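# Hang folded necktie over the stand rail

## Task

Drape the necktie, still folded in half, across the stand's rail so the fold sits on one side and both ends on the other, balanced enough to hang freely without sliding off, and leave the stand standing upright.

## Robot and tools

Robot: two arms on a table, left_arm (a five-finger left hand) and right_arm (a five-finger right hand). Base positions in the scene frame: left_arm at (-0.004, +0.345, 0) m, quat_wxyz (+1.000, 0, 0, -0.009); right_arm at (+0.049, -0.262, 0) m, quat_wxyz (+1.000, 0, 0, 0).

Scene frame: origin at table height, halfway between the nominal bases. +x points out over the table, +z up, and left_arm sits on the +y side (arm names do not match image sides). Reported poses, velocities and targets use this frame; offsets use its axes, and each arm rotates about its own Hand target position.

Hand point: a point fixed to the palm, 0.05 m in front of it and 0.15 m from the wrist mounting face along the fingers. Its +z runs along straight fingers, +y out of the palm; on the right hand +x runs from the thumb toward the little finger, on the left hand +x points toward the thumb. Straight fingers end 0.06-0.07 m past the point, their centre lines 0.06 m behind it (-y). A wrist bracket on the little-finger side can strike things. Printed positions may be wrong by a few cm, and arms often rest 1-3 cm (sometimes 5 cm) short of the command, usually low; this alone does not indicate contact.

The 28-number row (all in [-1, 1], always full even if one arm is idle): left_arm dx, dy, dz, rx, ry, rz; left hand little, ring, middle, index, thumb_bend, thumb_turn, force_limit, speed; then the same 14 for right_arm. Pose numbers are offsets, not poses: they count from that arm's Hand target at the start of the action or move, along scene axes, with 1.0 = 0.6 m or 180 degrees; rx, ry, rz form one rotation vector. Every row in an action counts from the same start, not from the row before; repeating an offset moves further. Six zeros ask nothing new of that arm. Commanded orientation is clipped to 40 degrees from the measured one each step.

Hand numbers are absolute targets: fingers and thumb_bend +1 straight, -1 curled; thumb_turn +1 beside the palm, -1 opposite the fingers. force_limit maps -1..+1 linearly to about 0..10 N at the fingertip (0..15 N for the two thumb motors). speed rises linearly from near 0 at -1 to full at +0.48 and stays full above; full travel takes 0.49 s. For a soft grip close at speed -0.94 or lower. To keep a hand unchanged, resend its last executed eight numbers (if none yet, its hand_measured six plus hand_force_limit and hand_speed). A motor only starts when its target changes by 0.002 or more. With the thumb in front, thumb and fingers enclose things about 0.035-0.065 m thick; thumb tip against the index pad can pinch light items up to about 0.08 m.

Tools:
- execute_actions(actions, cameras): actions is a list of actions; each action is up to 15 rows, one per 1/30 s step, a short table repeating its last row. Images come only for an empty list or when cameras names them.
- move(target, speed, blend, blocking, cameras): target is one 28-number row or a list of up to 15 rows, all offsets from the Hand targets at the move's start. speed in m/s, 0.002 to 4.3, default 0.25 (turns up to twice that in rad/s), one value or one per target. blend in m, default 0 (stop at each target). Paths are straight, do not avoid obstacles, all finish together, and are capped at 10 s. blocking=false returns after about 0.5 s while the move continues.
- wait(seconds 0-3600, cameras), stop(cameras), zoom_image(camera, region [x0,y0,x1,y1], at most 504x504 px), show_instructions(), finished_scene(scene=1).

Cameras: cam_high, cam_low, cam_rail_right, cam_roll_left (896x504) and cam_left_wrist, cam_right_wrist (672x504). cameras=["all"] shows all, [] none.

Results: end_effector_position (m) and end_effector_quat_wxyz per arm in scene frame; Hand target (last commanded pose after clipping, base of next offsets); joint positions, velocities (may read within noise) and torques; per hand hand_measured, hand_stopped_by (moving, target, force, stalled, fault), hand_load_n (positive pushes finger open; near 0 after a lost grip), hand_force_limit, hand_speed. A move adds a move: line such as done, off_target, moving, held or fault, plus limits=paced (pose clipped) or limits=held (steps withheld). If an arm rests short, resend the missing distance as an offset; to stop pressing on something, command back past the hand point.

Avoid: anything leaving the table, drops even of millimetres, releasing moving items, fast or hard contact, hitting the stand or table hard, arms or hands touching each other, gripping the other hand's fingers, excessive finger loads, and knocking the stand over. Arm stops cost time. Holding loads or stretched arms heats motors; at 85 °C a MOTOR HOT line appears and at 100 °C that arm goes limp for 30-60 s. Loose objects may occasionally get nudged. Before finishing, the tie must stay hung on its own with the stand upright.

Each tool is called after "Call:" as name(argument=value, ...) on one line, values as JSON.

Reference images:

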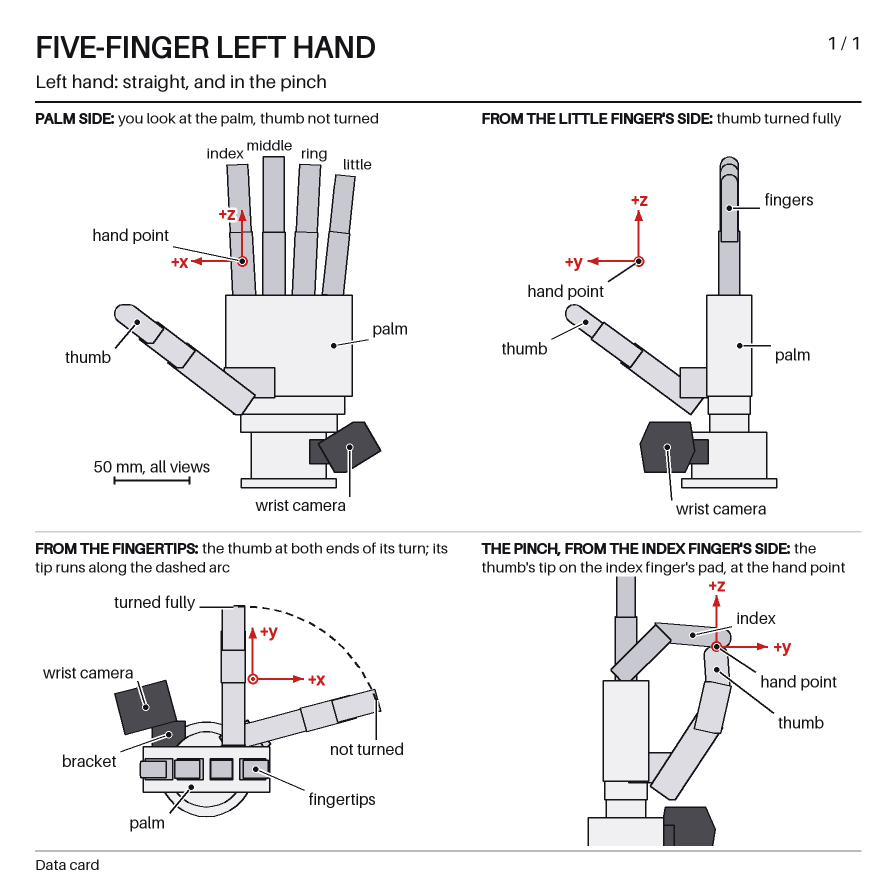

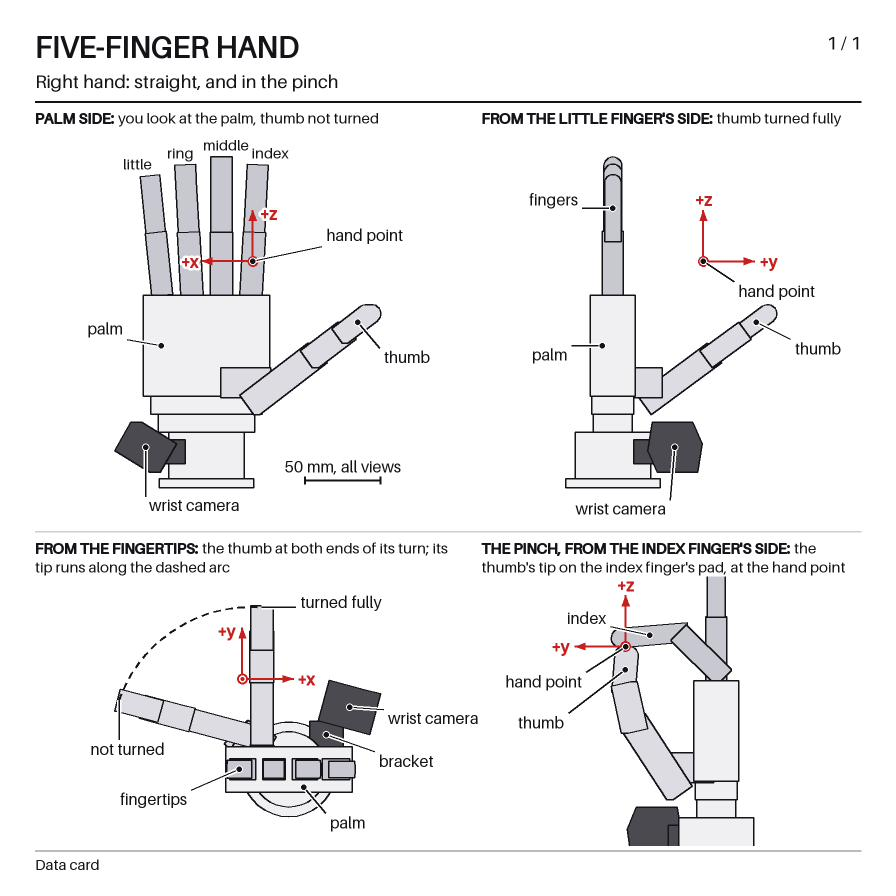

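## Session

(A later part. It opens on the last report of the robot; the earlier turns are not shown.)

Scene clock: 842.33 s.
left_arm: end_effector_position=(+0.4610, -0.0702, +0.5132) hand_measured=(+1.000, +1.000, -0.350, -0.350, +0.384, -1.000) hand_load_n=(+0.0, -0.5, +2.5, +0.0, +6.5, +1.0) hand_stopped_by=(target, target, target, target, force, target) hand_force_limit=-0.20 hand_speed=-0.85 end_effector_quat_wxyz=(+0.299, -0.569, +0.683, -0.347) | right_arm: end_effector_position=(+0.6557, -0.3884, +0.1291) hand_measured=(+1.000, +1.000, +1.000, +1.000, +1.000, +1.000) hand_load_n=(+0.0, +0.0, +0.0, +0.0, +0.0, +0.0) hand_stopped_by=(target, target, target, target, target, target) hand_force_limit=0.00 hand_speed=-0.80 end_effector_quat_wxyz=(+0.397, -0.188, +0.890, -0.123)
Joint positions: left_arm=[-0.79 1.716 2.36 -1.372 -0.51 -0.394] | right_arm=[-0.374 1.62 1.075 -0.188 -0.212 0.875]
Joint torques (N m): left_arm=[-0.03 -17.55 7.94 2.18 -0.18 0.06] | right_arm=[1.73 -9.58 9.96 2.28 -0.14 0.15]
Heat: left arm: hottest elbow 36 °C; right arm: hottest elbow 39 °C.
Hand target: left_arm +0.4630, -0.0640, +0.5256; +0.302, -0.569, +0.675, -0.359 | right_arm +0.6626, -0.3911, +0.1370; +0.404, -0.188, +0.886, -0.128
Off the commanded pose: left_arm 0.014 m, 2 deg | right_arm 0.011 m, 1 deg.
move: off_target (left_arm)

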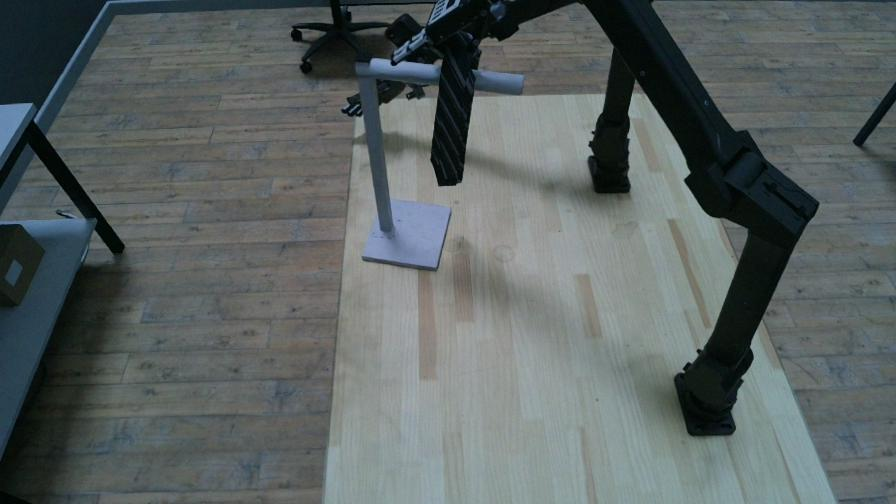

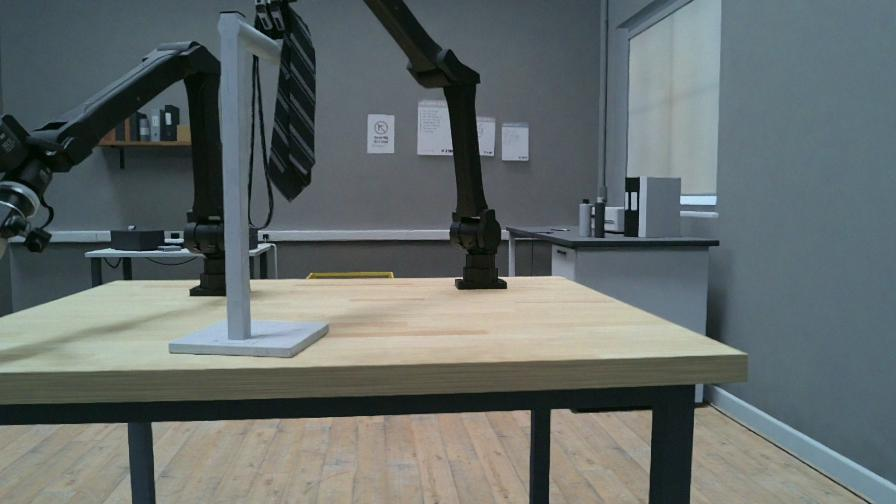

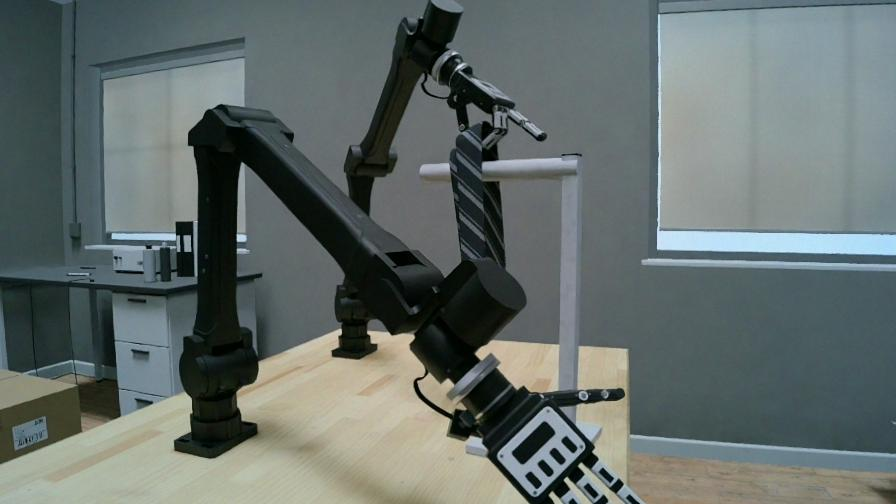

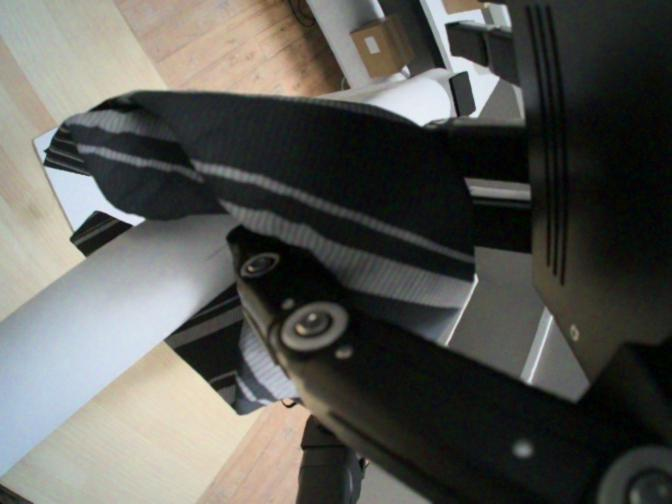

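Call:
move(target=[0.0, 0.008, -0.022, 0,0,0, 1,1,-0.35,-0.35,0.25,-1,-0.2,-0.85, 0,0,0,0,0,0,1,1,1,1,1,1,0,-0.8], speed=0.03, cameras=["cam_high","cam_low","cam_rail_right","cam_left_wrist"])

Call:
zoom_image(camera="cam_low", region=[200, 0, 400, 240])

Call:
zoom_image(camera="cam_rail_right", region=[400, 60, 600, 280])

Call:
zoom_image(camera="cam_left_wrist", region=[0, 0, 504, 504])

Scene clock: 868.70 s.
left_arm: end_effector_position=(+0.4598, -0.0652, +0.5038) hand_measured=(+1.000, +1.000, -0.350, -0.350, +0.384, -1.000) hand_load_n=(+0.0, +0.0, +2.0, +0.0, +7.0, +1.0) hand_stopped_by=(target, target, target, target, force, target) hand_force_limit=-0.20 hand_speed=-0.85 end_effector_quat_wxyz=(+0.299, -0.569, +0.681, -0.350) | right_arm: end_effector_position=(+0.6557, -0.3884, +0.1291) hand_measured=(+1.000, +1.000, +1.000, +1.000, +1.000, +1.000) hand_load_n=(+0.0, +0.0, +0.0, +0.0, +0.0, +0.0) hand_stopped_by=(target, target, target, target, target, target) hand_force_limit=0.00 hand_speed=-0.80 end_effector_quat_wxyz=(+0.397, -0.188, +0.890, -0.123)
Joint positions: left_arm=[-0.785 1.668 2.259 -1.31 -0.505 -0.39] | right_arm=[-0.374 1.62 1.075 -0.188 -0.212 0.875]
Joint torques (N m): left_arm=[-0.03 -17.79 7.9 2.18 -0.17 0.05] | right_arm=[0.79 -9 10.18 2.11 -0.2 0.16]
Heat: left arm: hottest elbow 34 °C; right arm: hottest elbow 39 °C.
Hand target: left_arm +0.4630, -0.0592, +0.5124; +0.302, -0.569, +0.675, -0.359 | right_arm +0.6626, -0.3911, +0.1370; +0.404, -0.188, +0.886, -0.128
Off the commanded pose: left_arm 0.011 m, 1 deg | right_arm 0.011 m, 1 deg.
move: off_target (left_arm)

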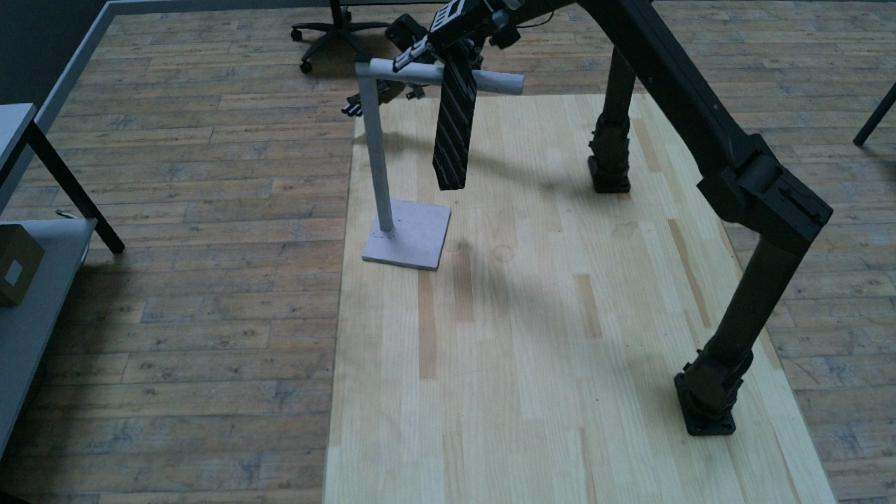

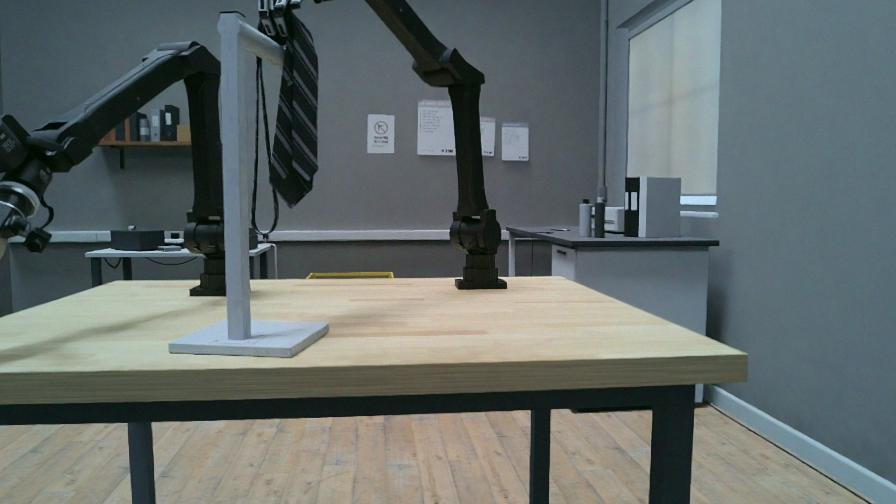

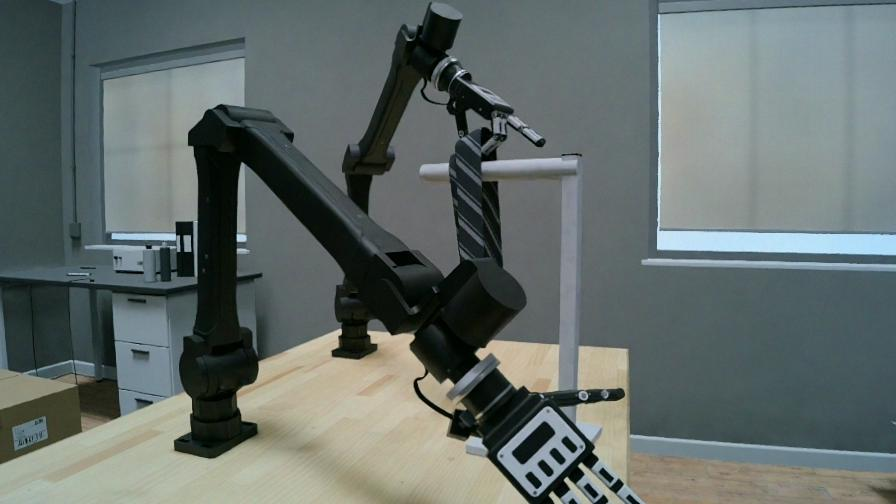

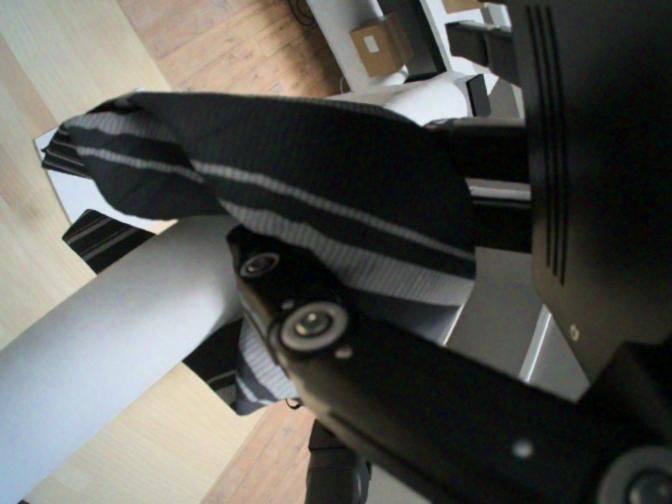

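Scaled by 2.100 from the camera's image (finer frame: 1280x720).

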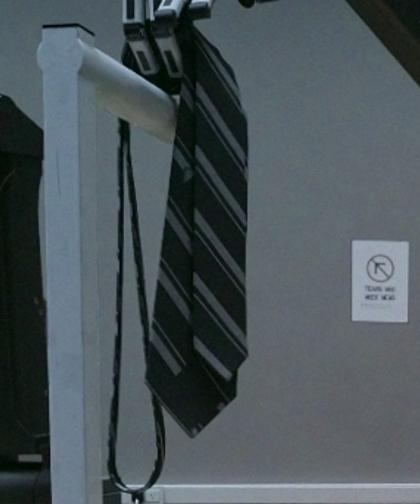

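Scaled by 2.291 from the camera's image (finer frame: 1280x720).

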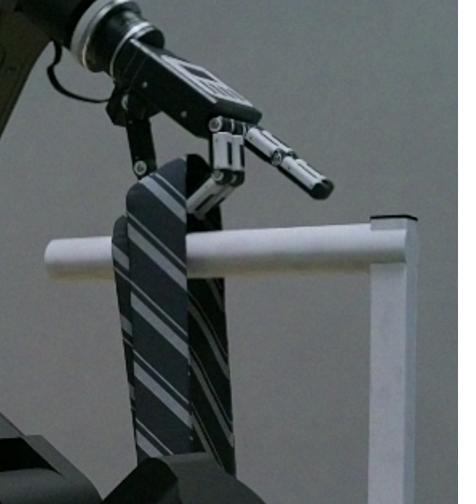

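Scaled by 1.000.

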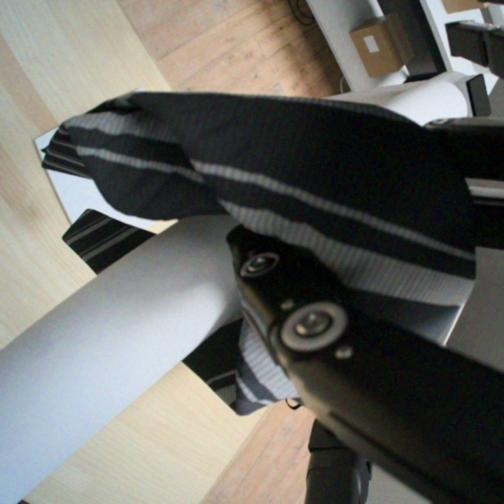

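Call:
move(target=[0.0, 0.0, 0.0, 0,0,0, 1,1,-0.15,-0.15,0.55,-1,-0.2,-0.93, 0,0,0,0,0,0,1,1,1,1,1,1,0,-0.8], speed=0.03, cameras=["cam_high","cam_low","cam_rail_right","cam_left_wrist"])

Call:
zoom_image(camera="cam_low", region=[200, 0, 400, 240])

Call:
zoom_image(camera="cam_rail_right", region=[400, 60, 600, 280])

Scene clock: 880.37 s.
left_arm: end_effector_position=(+0.4601, -0.0652, +0.5039) hand_measured=(+1.000, +1.000, -0.150, -0.150, +0.550, -1.000) hand_load_n=(+0.0, -0.5, -0.5, +0.0, +0.0, -0.5) hand_stopped_by=(target, target, target, target, target, target) hand_force_limit=-0.20 hand_speed=-0.93 end_effector_quat_wxyz=(+0.299, -0.569, +0.681, -0.351) | right_arm: end_effector_position=(+0.6557, -0.3884, +0.1291) hand_measured=(+1.000, +1.000, +1.000, +1.000, +1.000, +1.000) hand_load_n=(+0.0, +0.0, +0.0, +0.0, +0.0, +0.0) hand_stopped_by=(target, target, target, target, target, target) hand_force_limit=0.00 hand_speed=-0.80 end_effector_quat_wxyz=(+0.397, -0.188, +0.890, -0.123)
Joint positions: left_arm=[-0.785 1.668 2.259 -1.309 -0.505 -0.39] | right_arm=[-0.374 1.62 1.075 -0.188 -0.212 0.875]
Joint torques (N m): left_arm=[-0.21 -17.44 7.84 2.15 -0.16 0.06] | right_arm=[1.44 -9.82 10.04 1.99 -0.15 0.12]
Heat: left arm: hottest elbow 34 °C; right arm: hottest elbow 39 °C.
Hand target: left_arm +0.4629, -0.0593, +0.5124; +0.302, -0.569, +0.675, -0.359 | right_arm +0.6626, -0.3911, +0.1370; +0.404, -0.188, +0.886, -0.128
Off the commanded pose: left_arm 0.011 m, 1 deg | right_arm 0.011 m, 1 deg.
move: done

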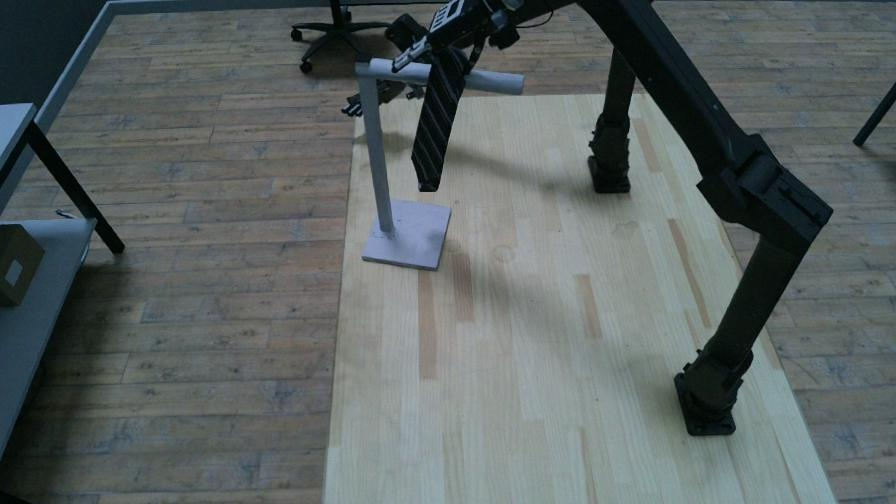

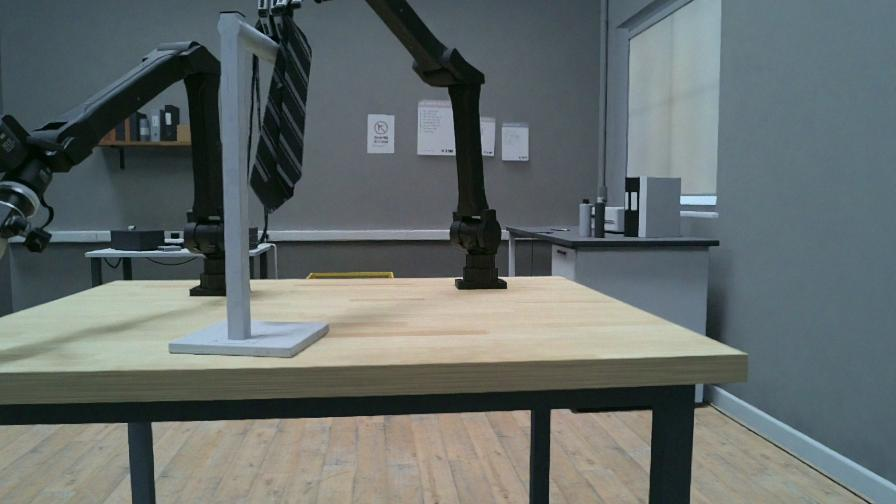

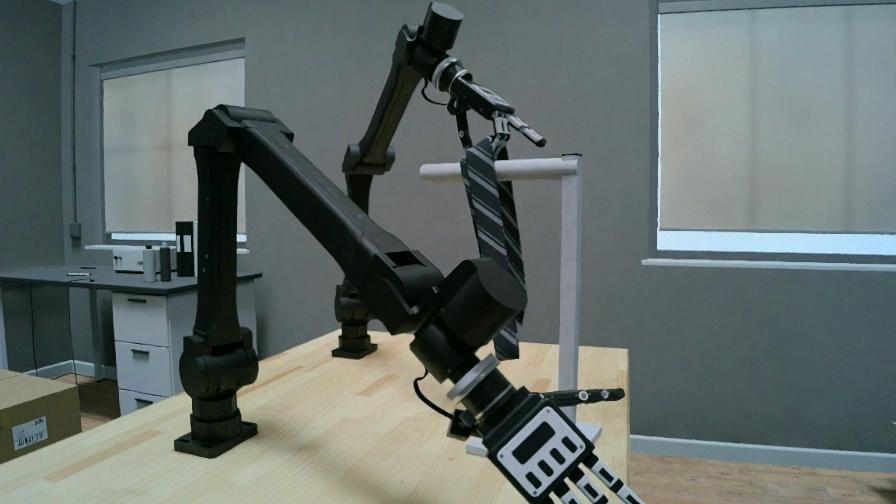

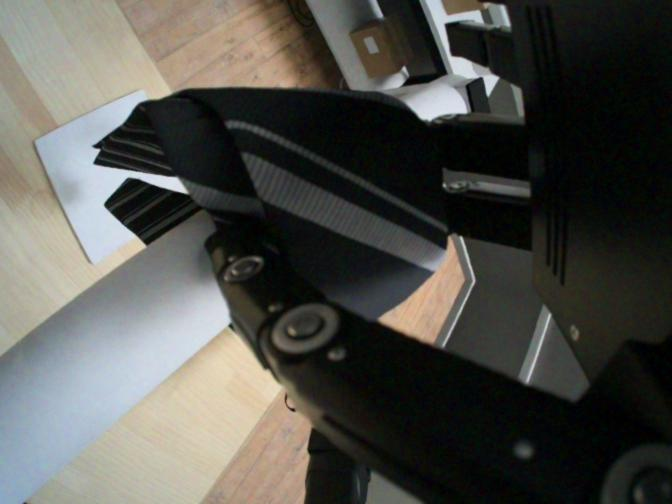

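Scaled by 2.100 from the camera's image (finer frame: 1280x720).

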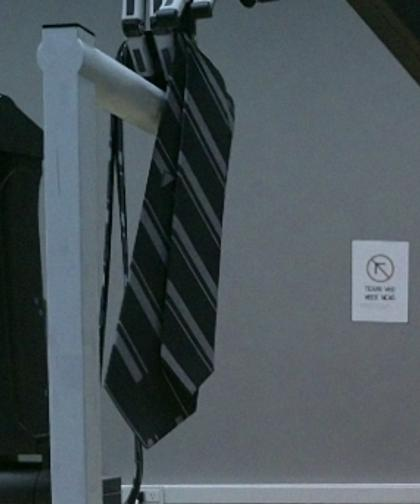

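Scaled by 2.291 from the camera's image (finer frame: 1280x720).

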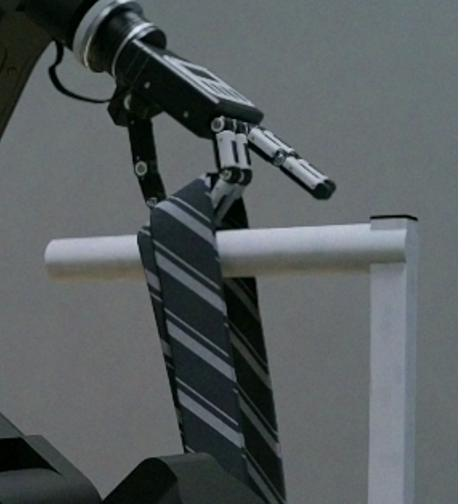

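Call:
move(target=[0.0, 0.0, 0.0, 0,0,0, 1,1,0.05,0.05,0.7,-1,-0.2,-0.93, 0,0,0,0,0,0,1,1,1,1,1,1,0,-0.8], speed=0.03, cameras=["cam_high","cam_low","cam_rail_right","cam_left_wrist"])

Call:
zoom_image(camera="cam_low", region=[200, 0, 400, 240])

Call:
zoom_image(camera="cam_rail_right", region=[400, 60, 600, 280])

Scene clock: 892.13 s.
left_arm: end_effector_position=(+0.4601, -0.0646, +0.5053) hand_measured=(+1.000, +1.000, +0.050, +0.050, +0.700, -1.000) hand_load_n=(+0.0, +0.5, +0.0, +0.0, -0.5, +0.0) hand_stopped_by=(target, target, target, target, target, target) hand_force_limit=-0.20 hand_speed=-0.93 end_effector_quat_wxyz=(+0.299, -0.569, +0.680, -0.352) | right_arm: end_effector_position=(+0.6557, -0.3884, +0.1291) hand_measured=(+1.000, +1.000, +1.000, +1.000, +1.000, +1.000) hand_load_n=(+0.5, +0.0, +0.0, +0.0, +0.0, +0.0) hand_stopped_by=(target, target, target, target, target, target) hand_force_limit=0.00 hand_speed=-0.80 end_effector_quat_wxyz=(+0.397, -0.188, +0.890, -0.123)
Joint positions: left_arm=[-0.784 1.666 2.259 -1.307 -0.505 -0.389] | right_arm=[-0.374 1.62 1.075 -0.188 -0.212 0.875]
Joint torques (N m): left_arm=[-0.09 -17.2 7.87 2.1 -0.15 0.06] | right_arm=[1.44 -9.76 10.1 2.39 -0.2 0.12]
Heat: left arm: hottest elbow 33 °C; right arm: hottest elbow 39 °C.
Hand target: left_arm +0.4630, -0.0593, +0.5123; +0.302, -0.569, +0.676, -0.359 | right_arm +0.6626, -0.3911, +0.1370; +0.404, -0.188, +0.886, -0.128
Off the commanded pose: left_arm 0.009 m, 1 deg | right_arm 0.011 m, 1 deg.
move: done

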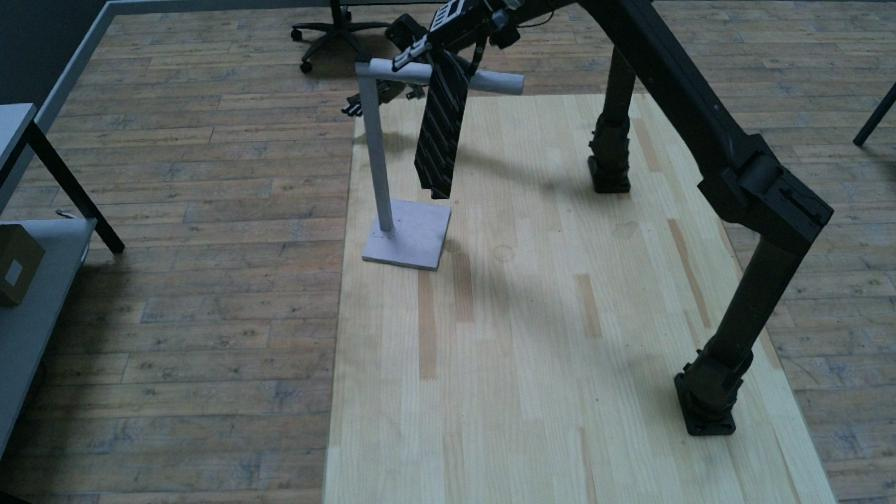

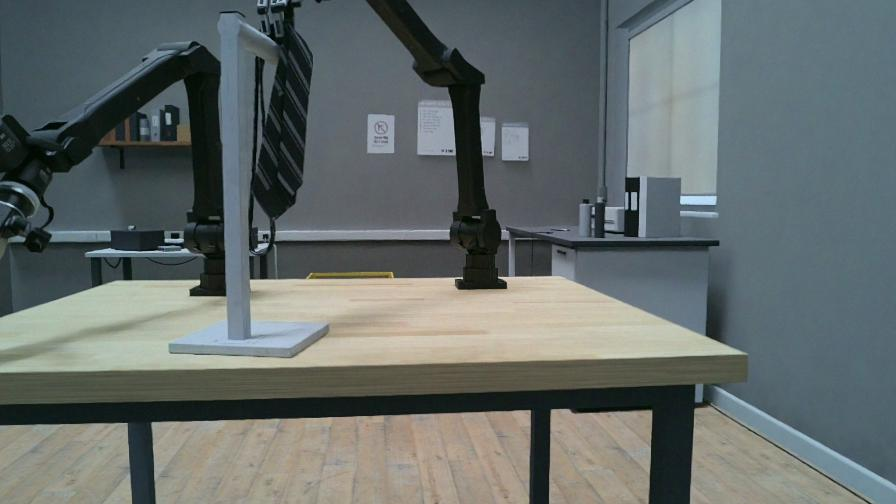

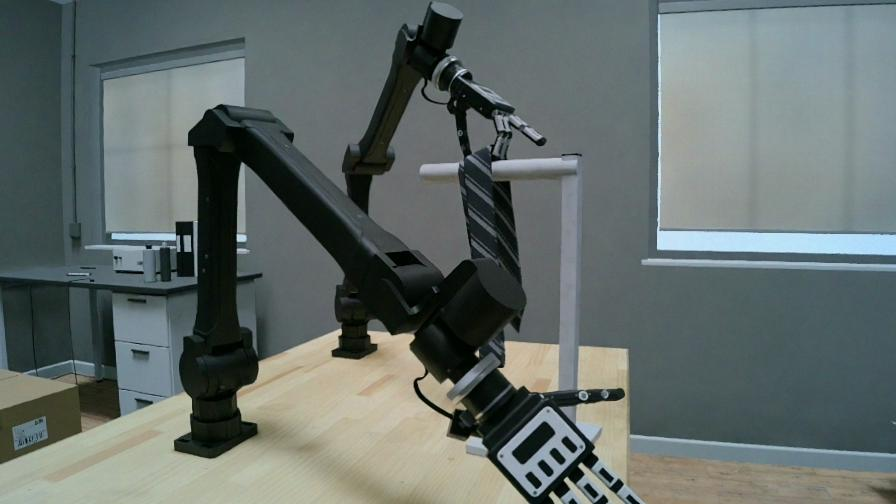

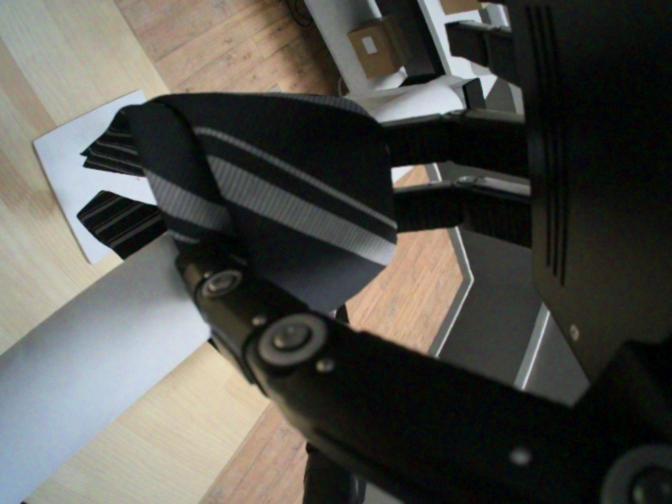

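Scaled by 2.100 from the camera's image (finer frame: 1280x720).

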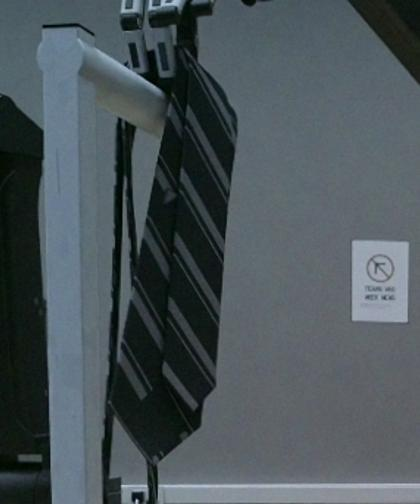

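Scaled by 2.291 from the camera's image (finer frame: 1280x720).

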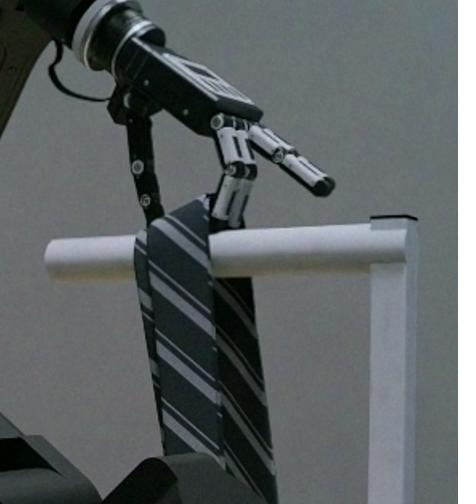

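Call:
move(target=[0.0, 0.0, 0.01, 0,0,0, 1,1,0.25,0.25,0.85,-1,-0.2,-0.93, 0,0,0,0,0,0,1,1,1,1,1,1,0,-0.8], speed=0.03, cameras=["cam_high","cam_low","cam_rail_right","cam_left_wrist"])

Call:
zoom_image(camera="cam_low", region=[200, 0, 400, 240])

Call:
zoom_image(camera="cam_rail_right", region=[400, 60, 600, 280])

Scene clock: 900.83 s.
left_arm: end_effector_position=(+0.4603, -0.0641, +0.5059) hand_measured=(+1.000, +1.000, +0.250, +0.250, +0.850, -1.000) hand_load_n=(+0.0, +0.0, +0.0, +0.0, -1.0, +0.0) hand_stopped_by=(target, target, target, target, target, target) hand_force_limit=-0.20 hand_speed=-0.93 end_effector_quat_wxyz=(+0.299, -0.569, +0.680, -0.352) | right_arm: end_effector_position=(+0.6557, -0.3884, +0.1291) hand_measured=(+1.000, +1.000, +1.000, +1.000, +1.000, +1.000) hand_load_n=(+0.0, +0.0, +0.0, +0.0, +0.0, +0.0) hand_stopped_by=(target, target, target, target, target, target) hand_force_limit=0.00 hand_speed=-0.80 end_effector_quat_wxyz=(+0.397, -0.188, +0.890, -0.123)
Joint positions: left_arm=[-0.783 1.666 2.26 -1.307 -0.505 -0.388] | right_arm=[-0.374 1.62 1.075 -0.188 -0.212 0.875]
Joint torques (N m): left_arm=[-0.21 -16.03 10.32 1.29 -0.16 0.06] | right_arm=[1.61 -9.58 10.17 2.44 -0.19 0.13]
Heat: left arm: hottest elbow 33 °C; right arm: hottest elbow 39 °C.
Hand target: left_arm +0.4629, -0.0593, +0.5184; +0.302, -0.569, +0.676, -0.359 | right_arm +0.6626, -0.3911, +0.1370; +0.404, -0.188, +0.886, -0.128
Off the commanded pose: left_arm 0.014 m, 1 deg | right_arm 0.011 m, 1 deg.
move: off_target (left_arm)

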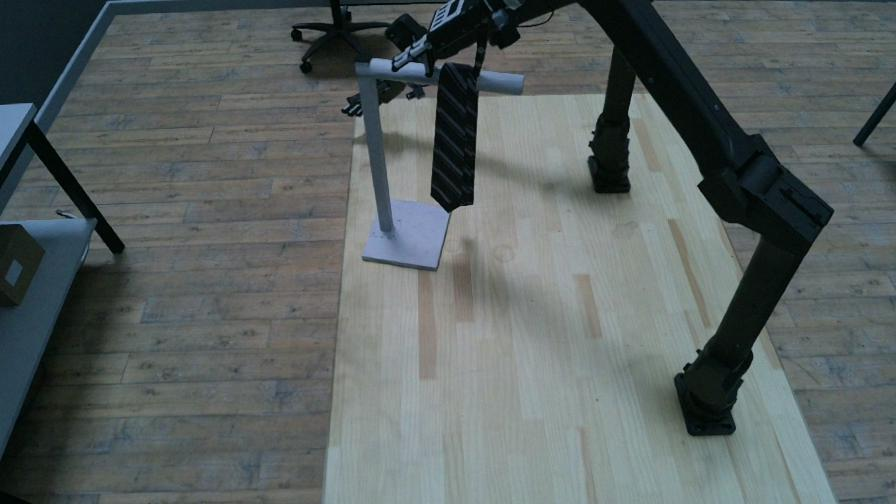

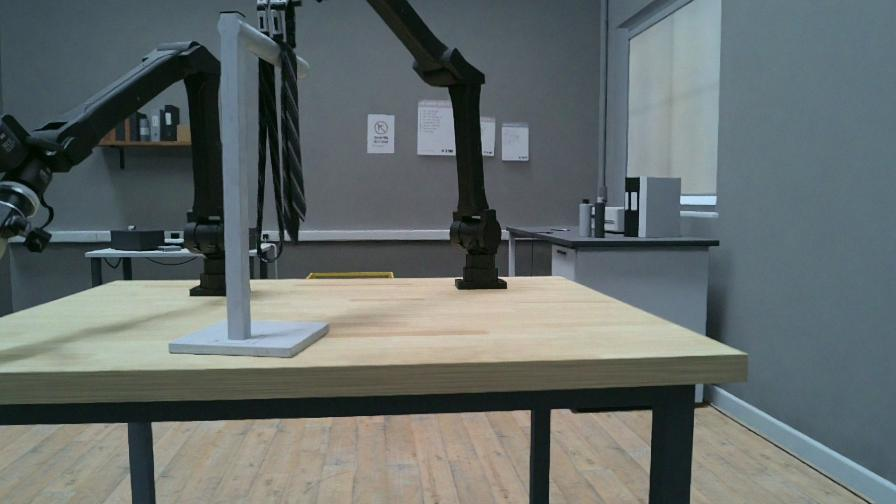

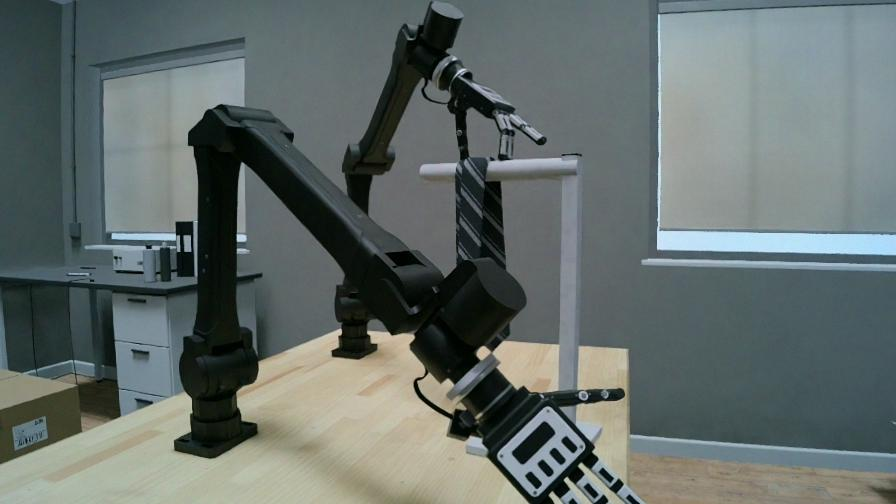

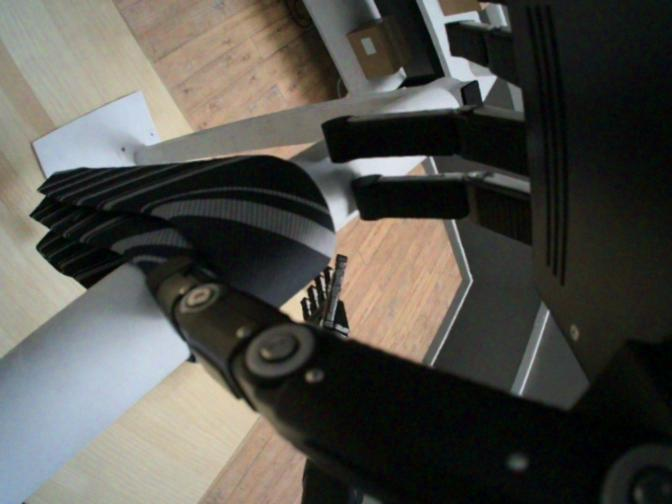

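Scaled by 2.100 from the camera's image (finer frame: 1280x720).

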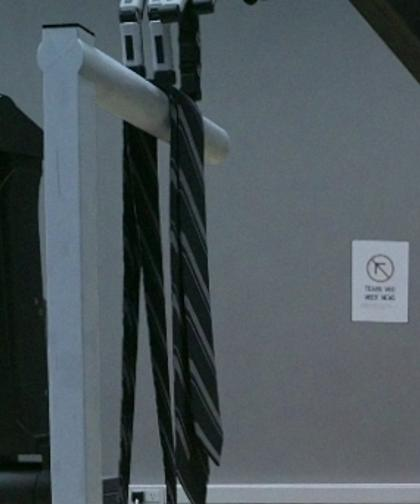

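Scaled by 2.291 from the camera's image (finer frame: 1280x720).

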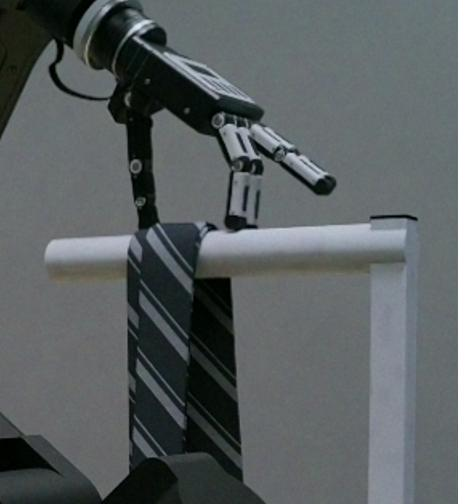

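Call:
move(target=[0.0, 0.0, 0.08, 0,0,0, 1,1,0.25,0.25,0.85,-1,-0.2,-0.93, 0,0,0,0,0,0,1,1,1,1,1,1,0,-0.8], speed=0.04, cameras=["cam_high","cam_low","cam_rail_right","cam_roll_left","cam_left_wrist"])

Call:
zoom_image(camera="cam_low", region=[200, 0, 400, 280])

Call:
zoom_image(camera="cam_rail_right", region=[400, 60, 600, 280])

Call:
zoom_image(camera="cam_high", region=[340, 0, 600, 220])

Scene clock: 916.33 s.
left_arm: end_effector_position=(+0.4575, -0.0612, +0.5627) hand_measured=(+1.000, +1.000, +0.250, +0.250, +0.850, -1.000) hand_load_n=(+0.0, +0.0, +0.0, +0.0, +0.0, +0.0) hand_stopped_by=(target, target, target, target, target, target) hand_force_limit=-0.20 hand_speed=-0.93 end_effector_quat_wxyz=(+0.300, -0.568, +0.678, -0.358) | right_arm: end_effector_position=(+0.6557, -0.3884, +0.1291) hand_measured=(+1.000, +1.000, +1.000, +1.000, +1.000, +1.000) hand_load_n=(+0.0, +0.0, +0.0, +0.0, +0.0, +0.0) hand_stopped_by=(target, target, target, target, target, target) hand_force_limit=0.00 hand_speed=-0.80 end_effector_quat_wxyz=(+0.397, -0.188, +0.890, -0.123)
Joint positions: left_arm=[-0.783 1.847 2.723 -1.576 -0.505 -0.387] | right_arm=[-0.374 1.62 1.075 -0.188 -0.212 0.875]
Joint torques (N m): left_arm=[-0.21 -15.74 9.24 1.32 -0.16 0.07] | right_arm=[1.61 -9.93 10.03 1.91 -0.19 0.13]
Heat: left arm: hottest elbow 34 °C; right arm: hottest elbow 39 °C.
Hand target: left_arm +0.4629, -0.0593, +0.5663; +0.302, -0.569, +0.676, -0.359 | right_arm +0.6626, -0.3911, +0.1370; +0.404, -0.188, +0.886, -0.128
Off the commanded pose: left_arm 0.007 m, 0 deg | right_arm 0.011 m, 1 deg.
move: done

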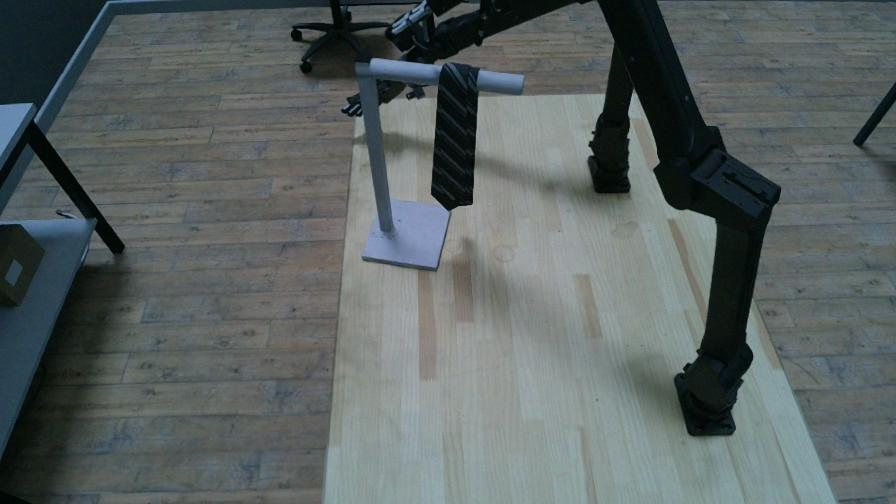

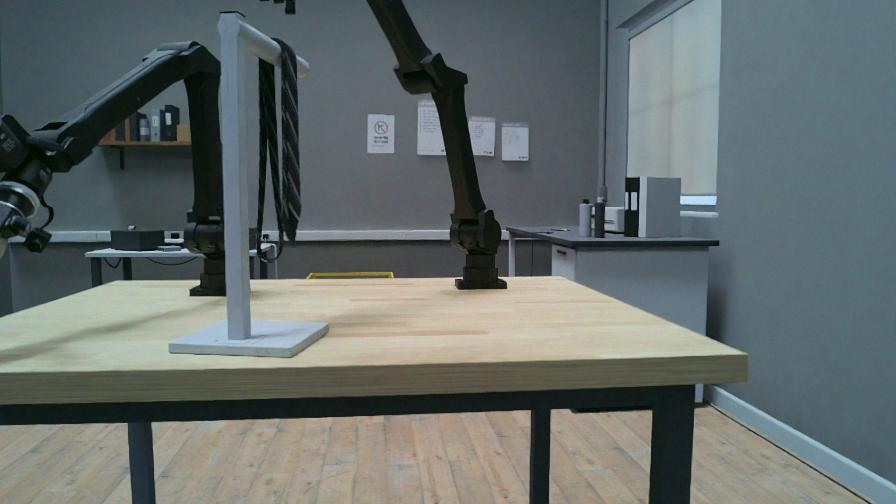

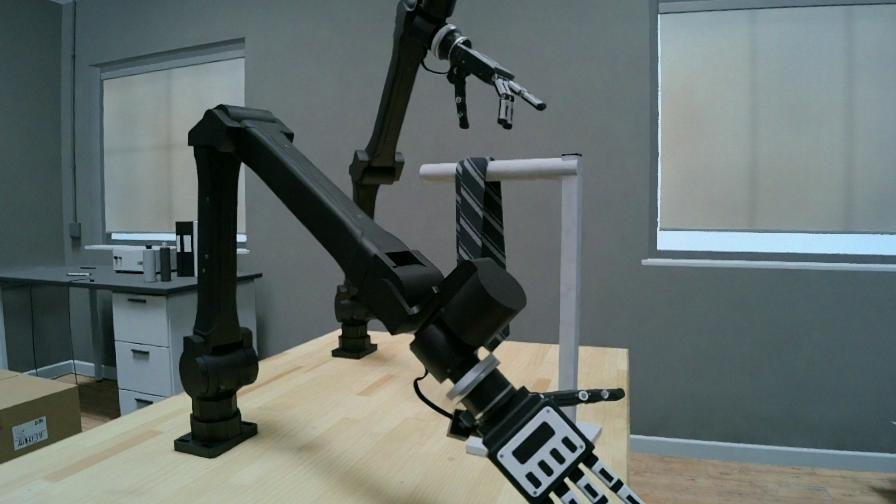

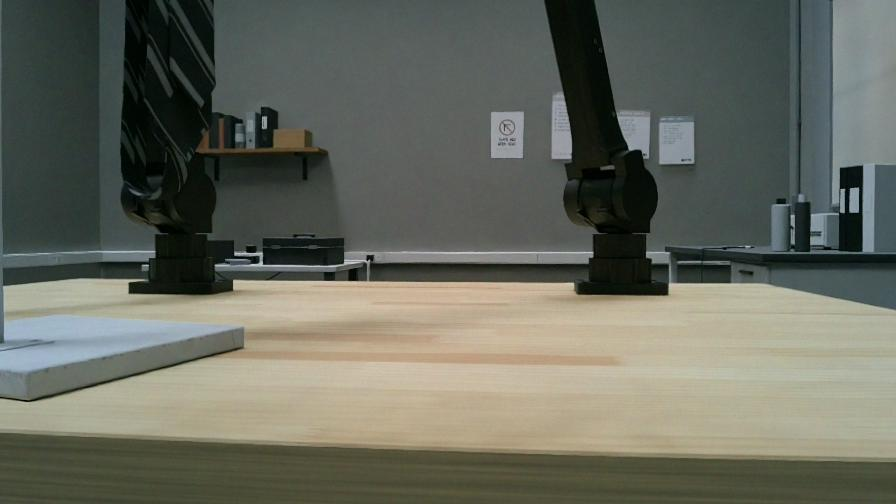

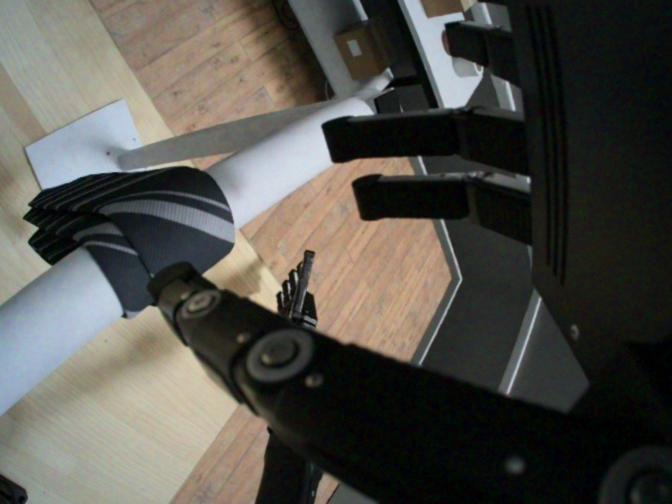

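Scaled by 1.800 from the camera's image (finer frame: 1280x720).

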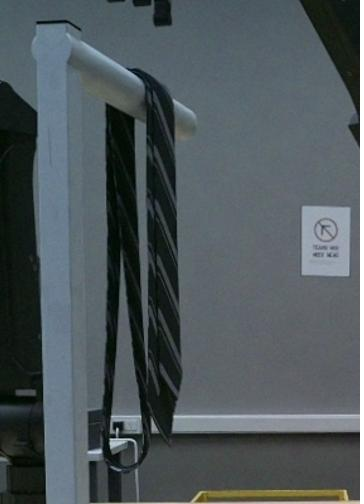

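Scaled by 2.291 from the camera's image (finer frame: 1280x720).

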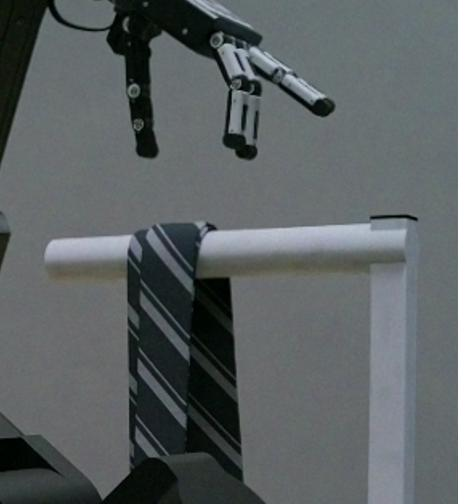

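Scaled by 1.938 from the camera's image (finer frame: 1280x720).

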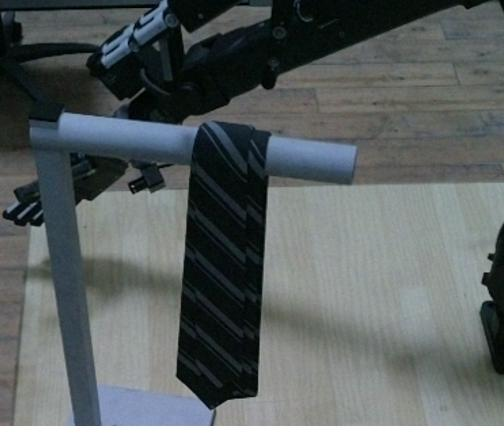

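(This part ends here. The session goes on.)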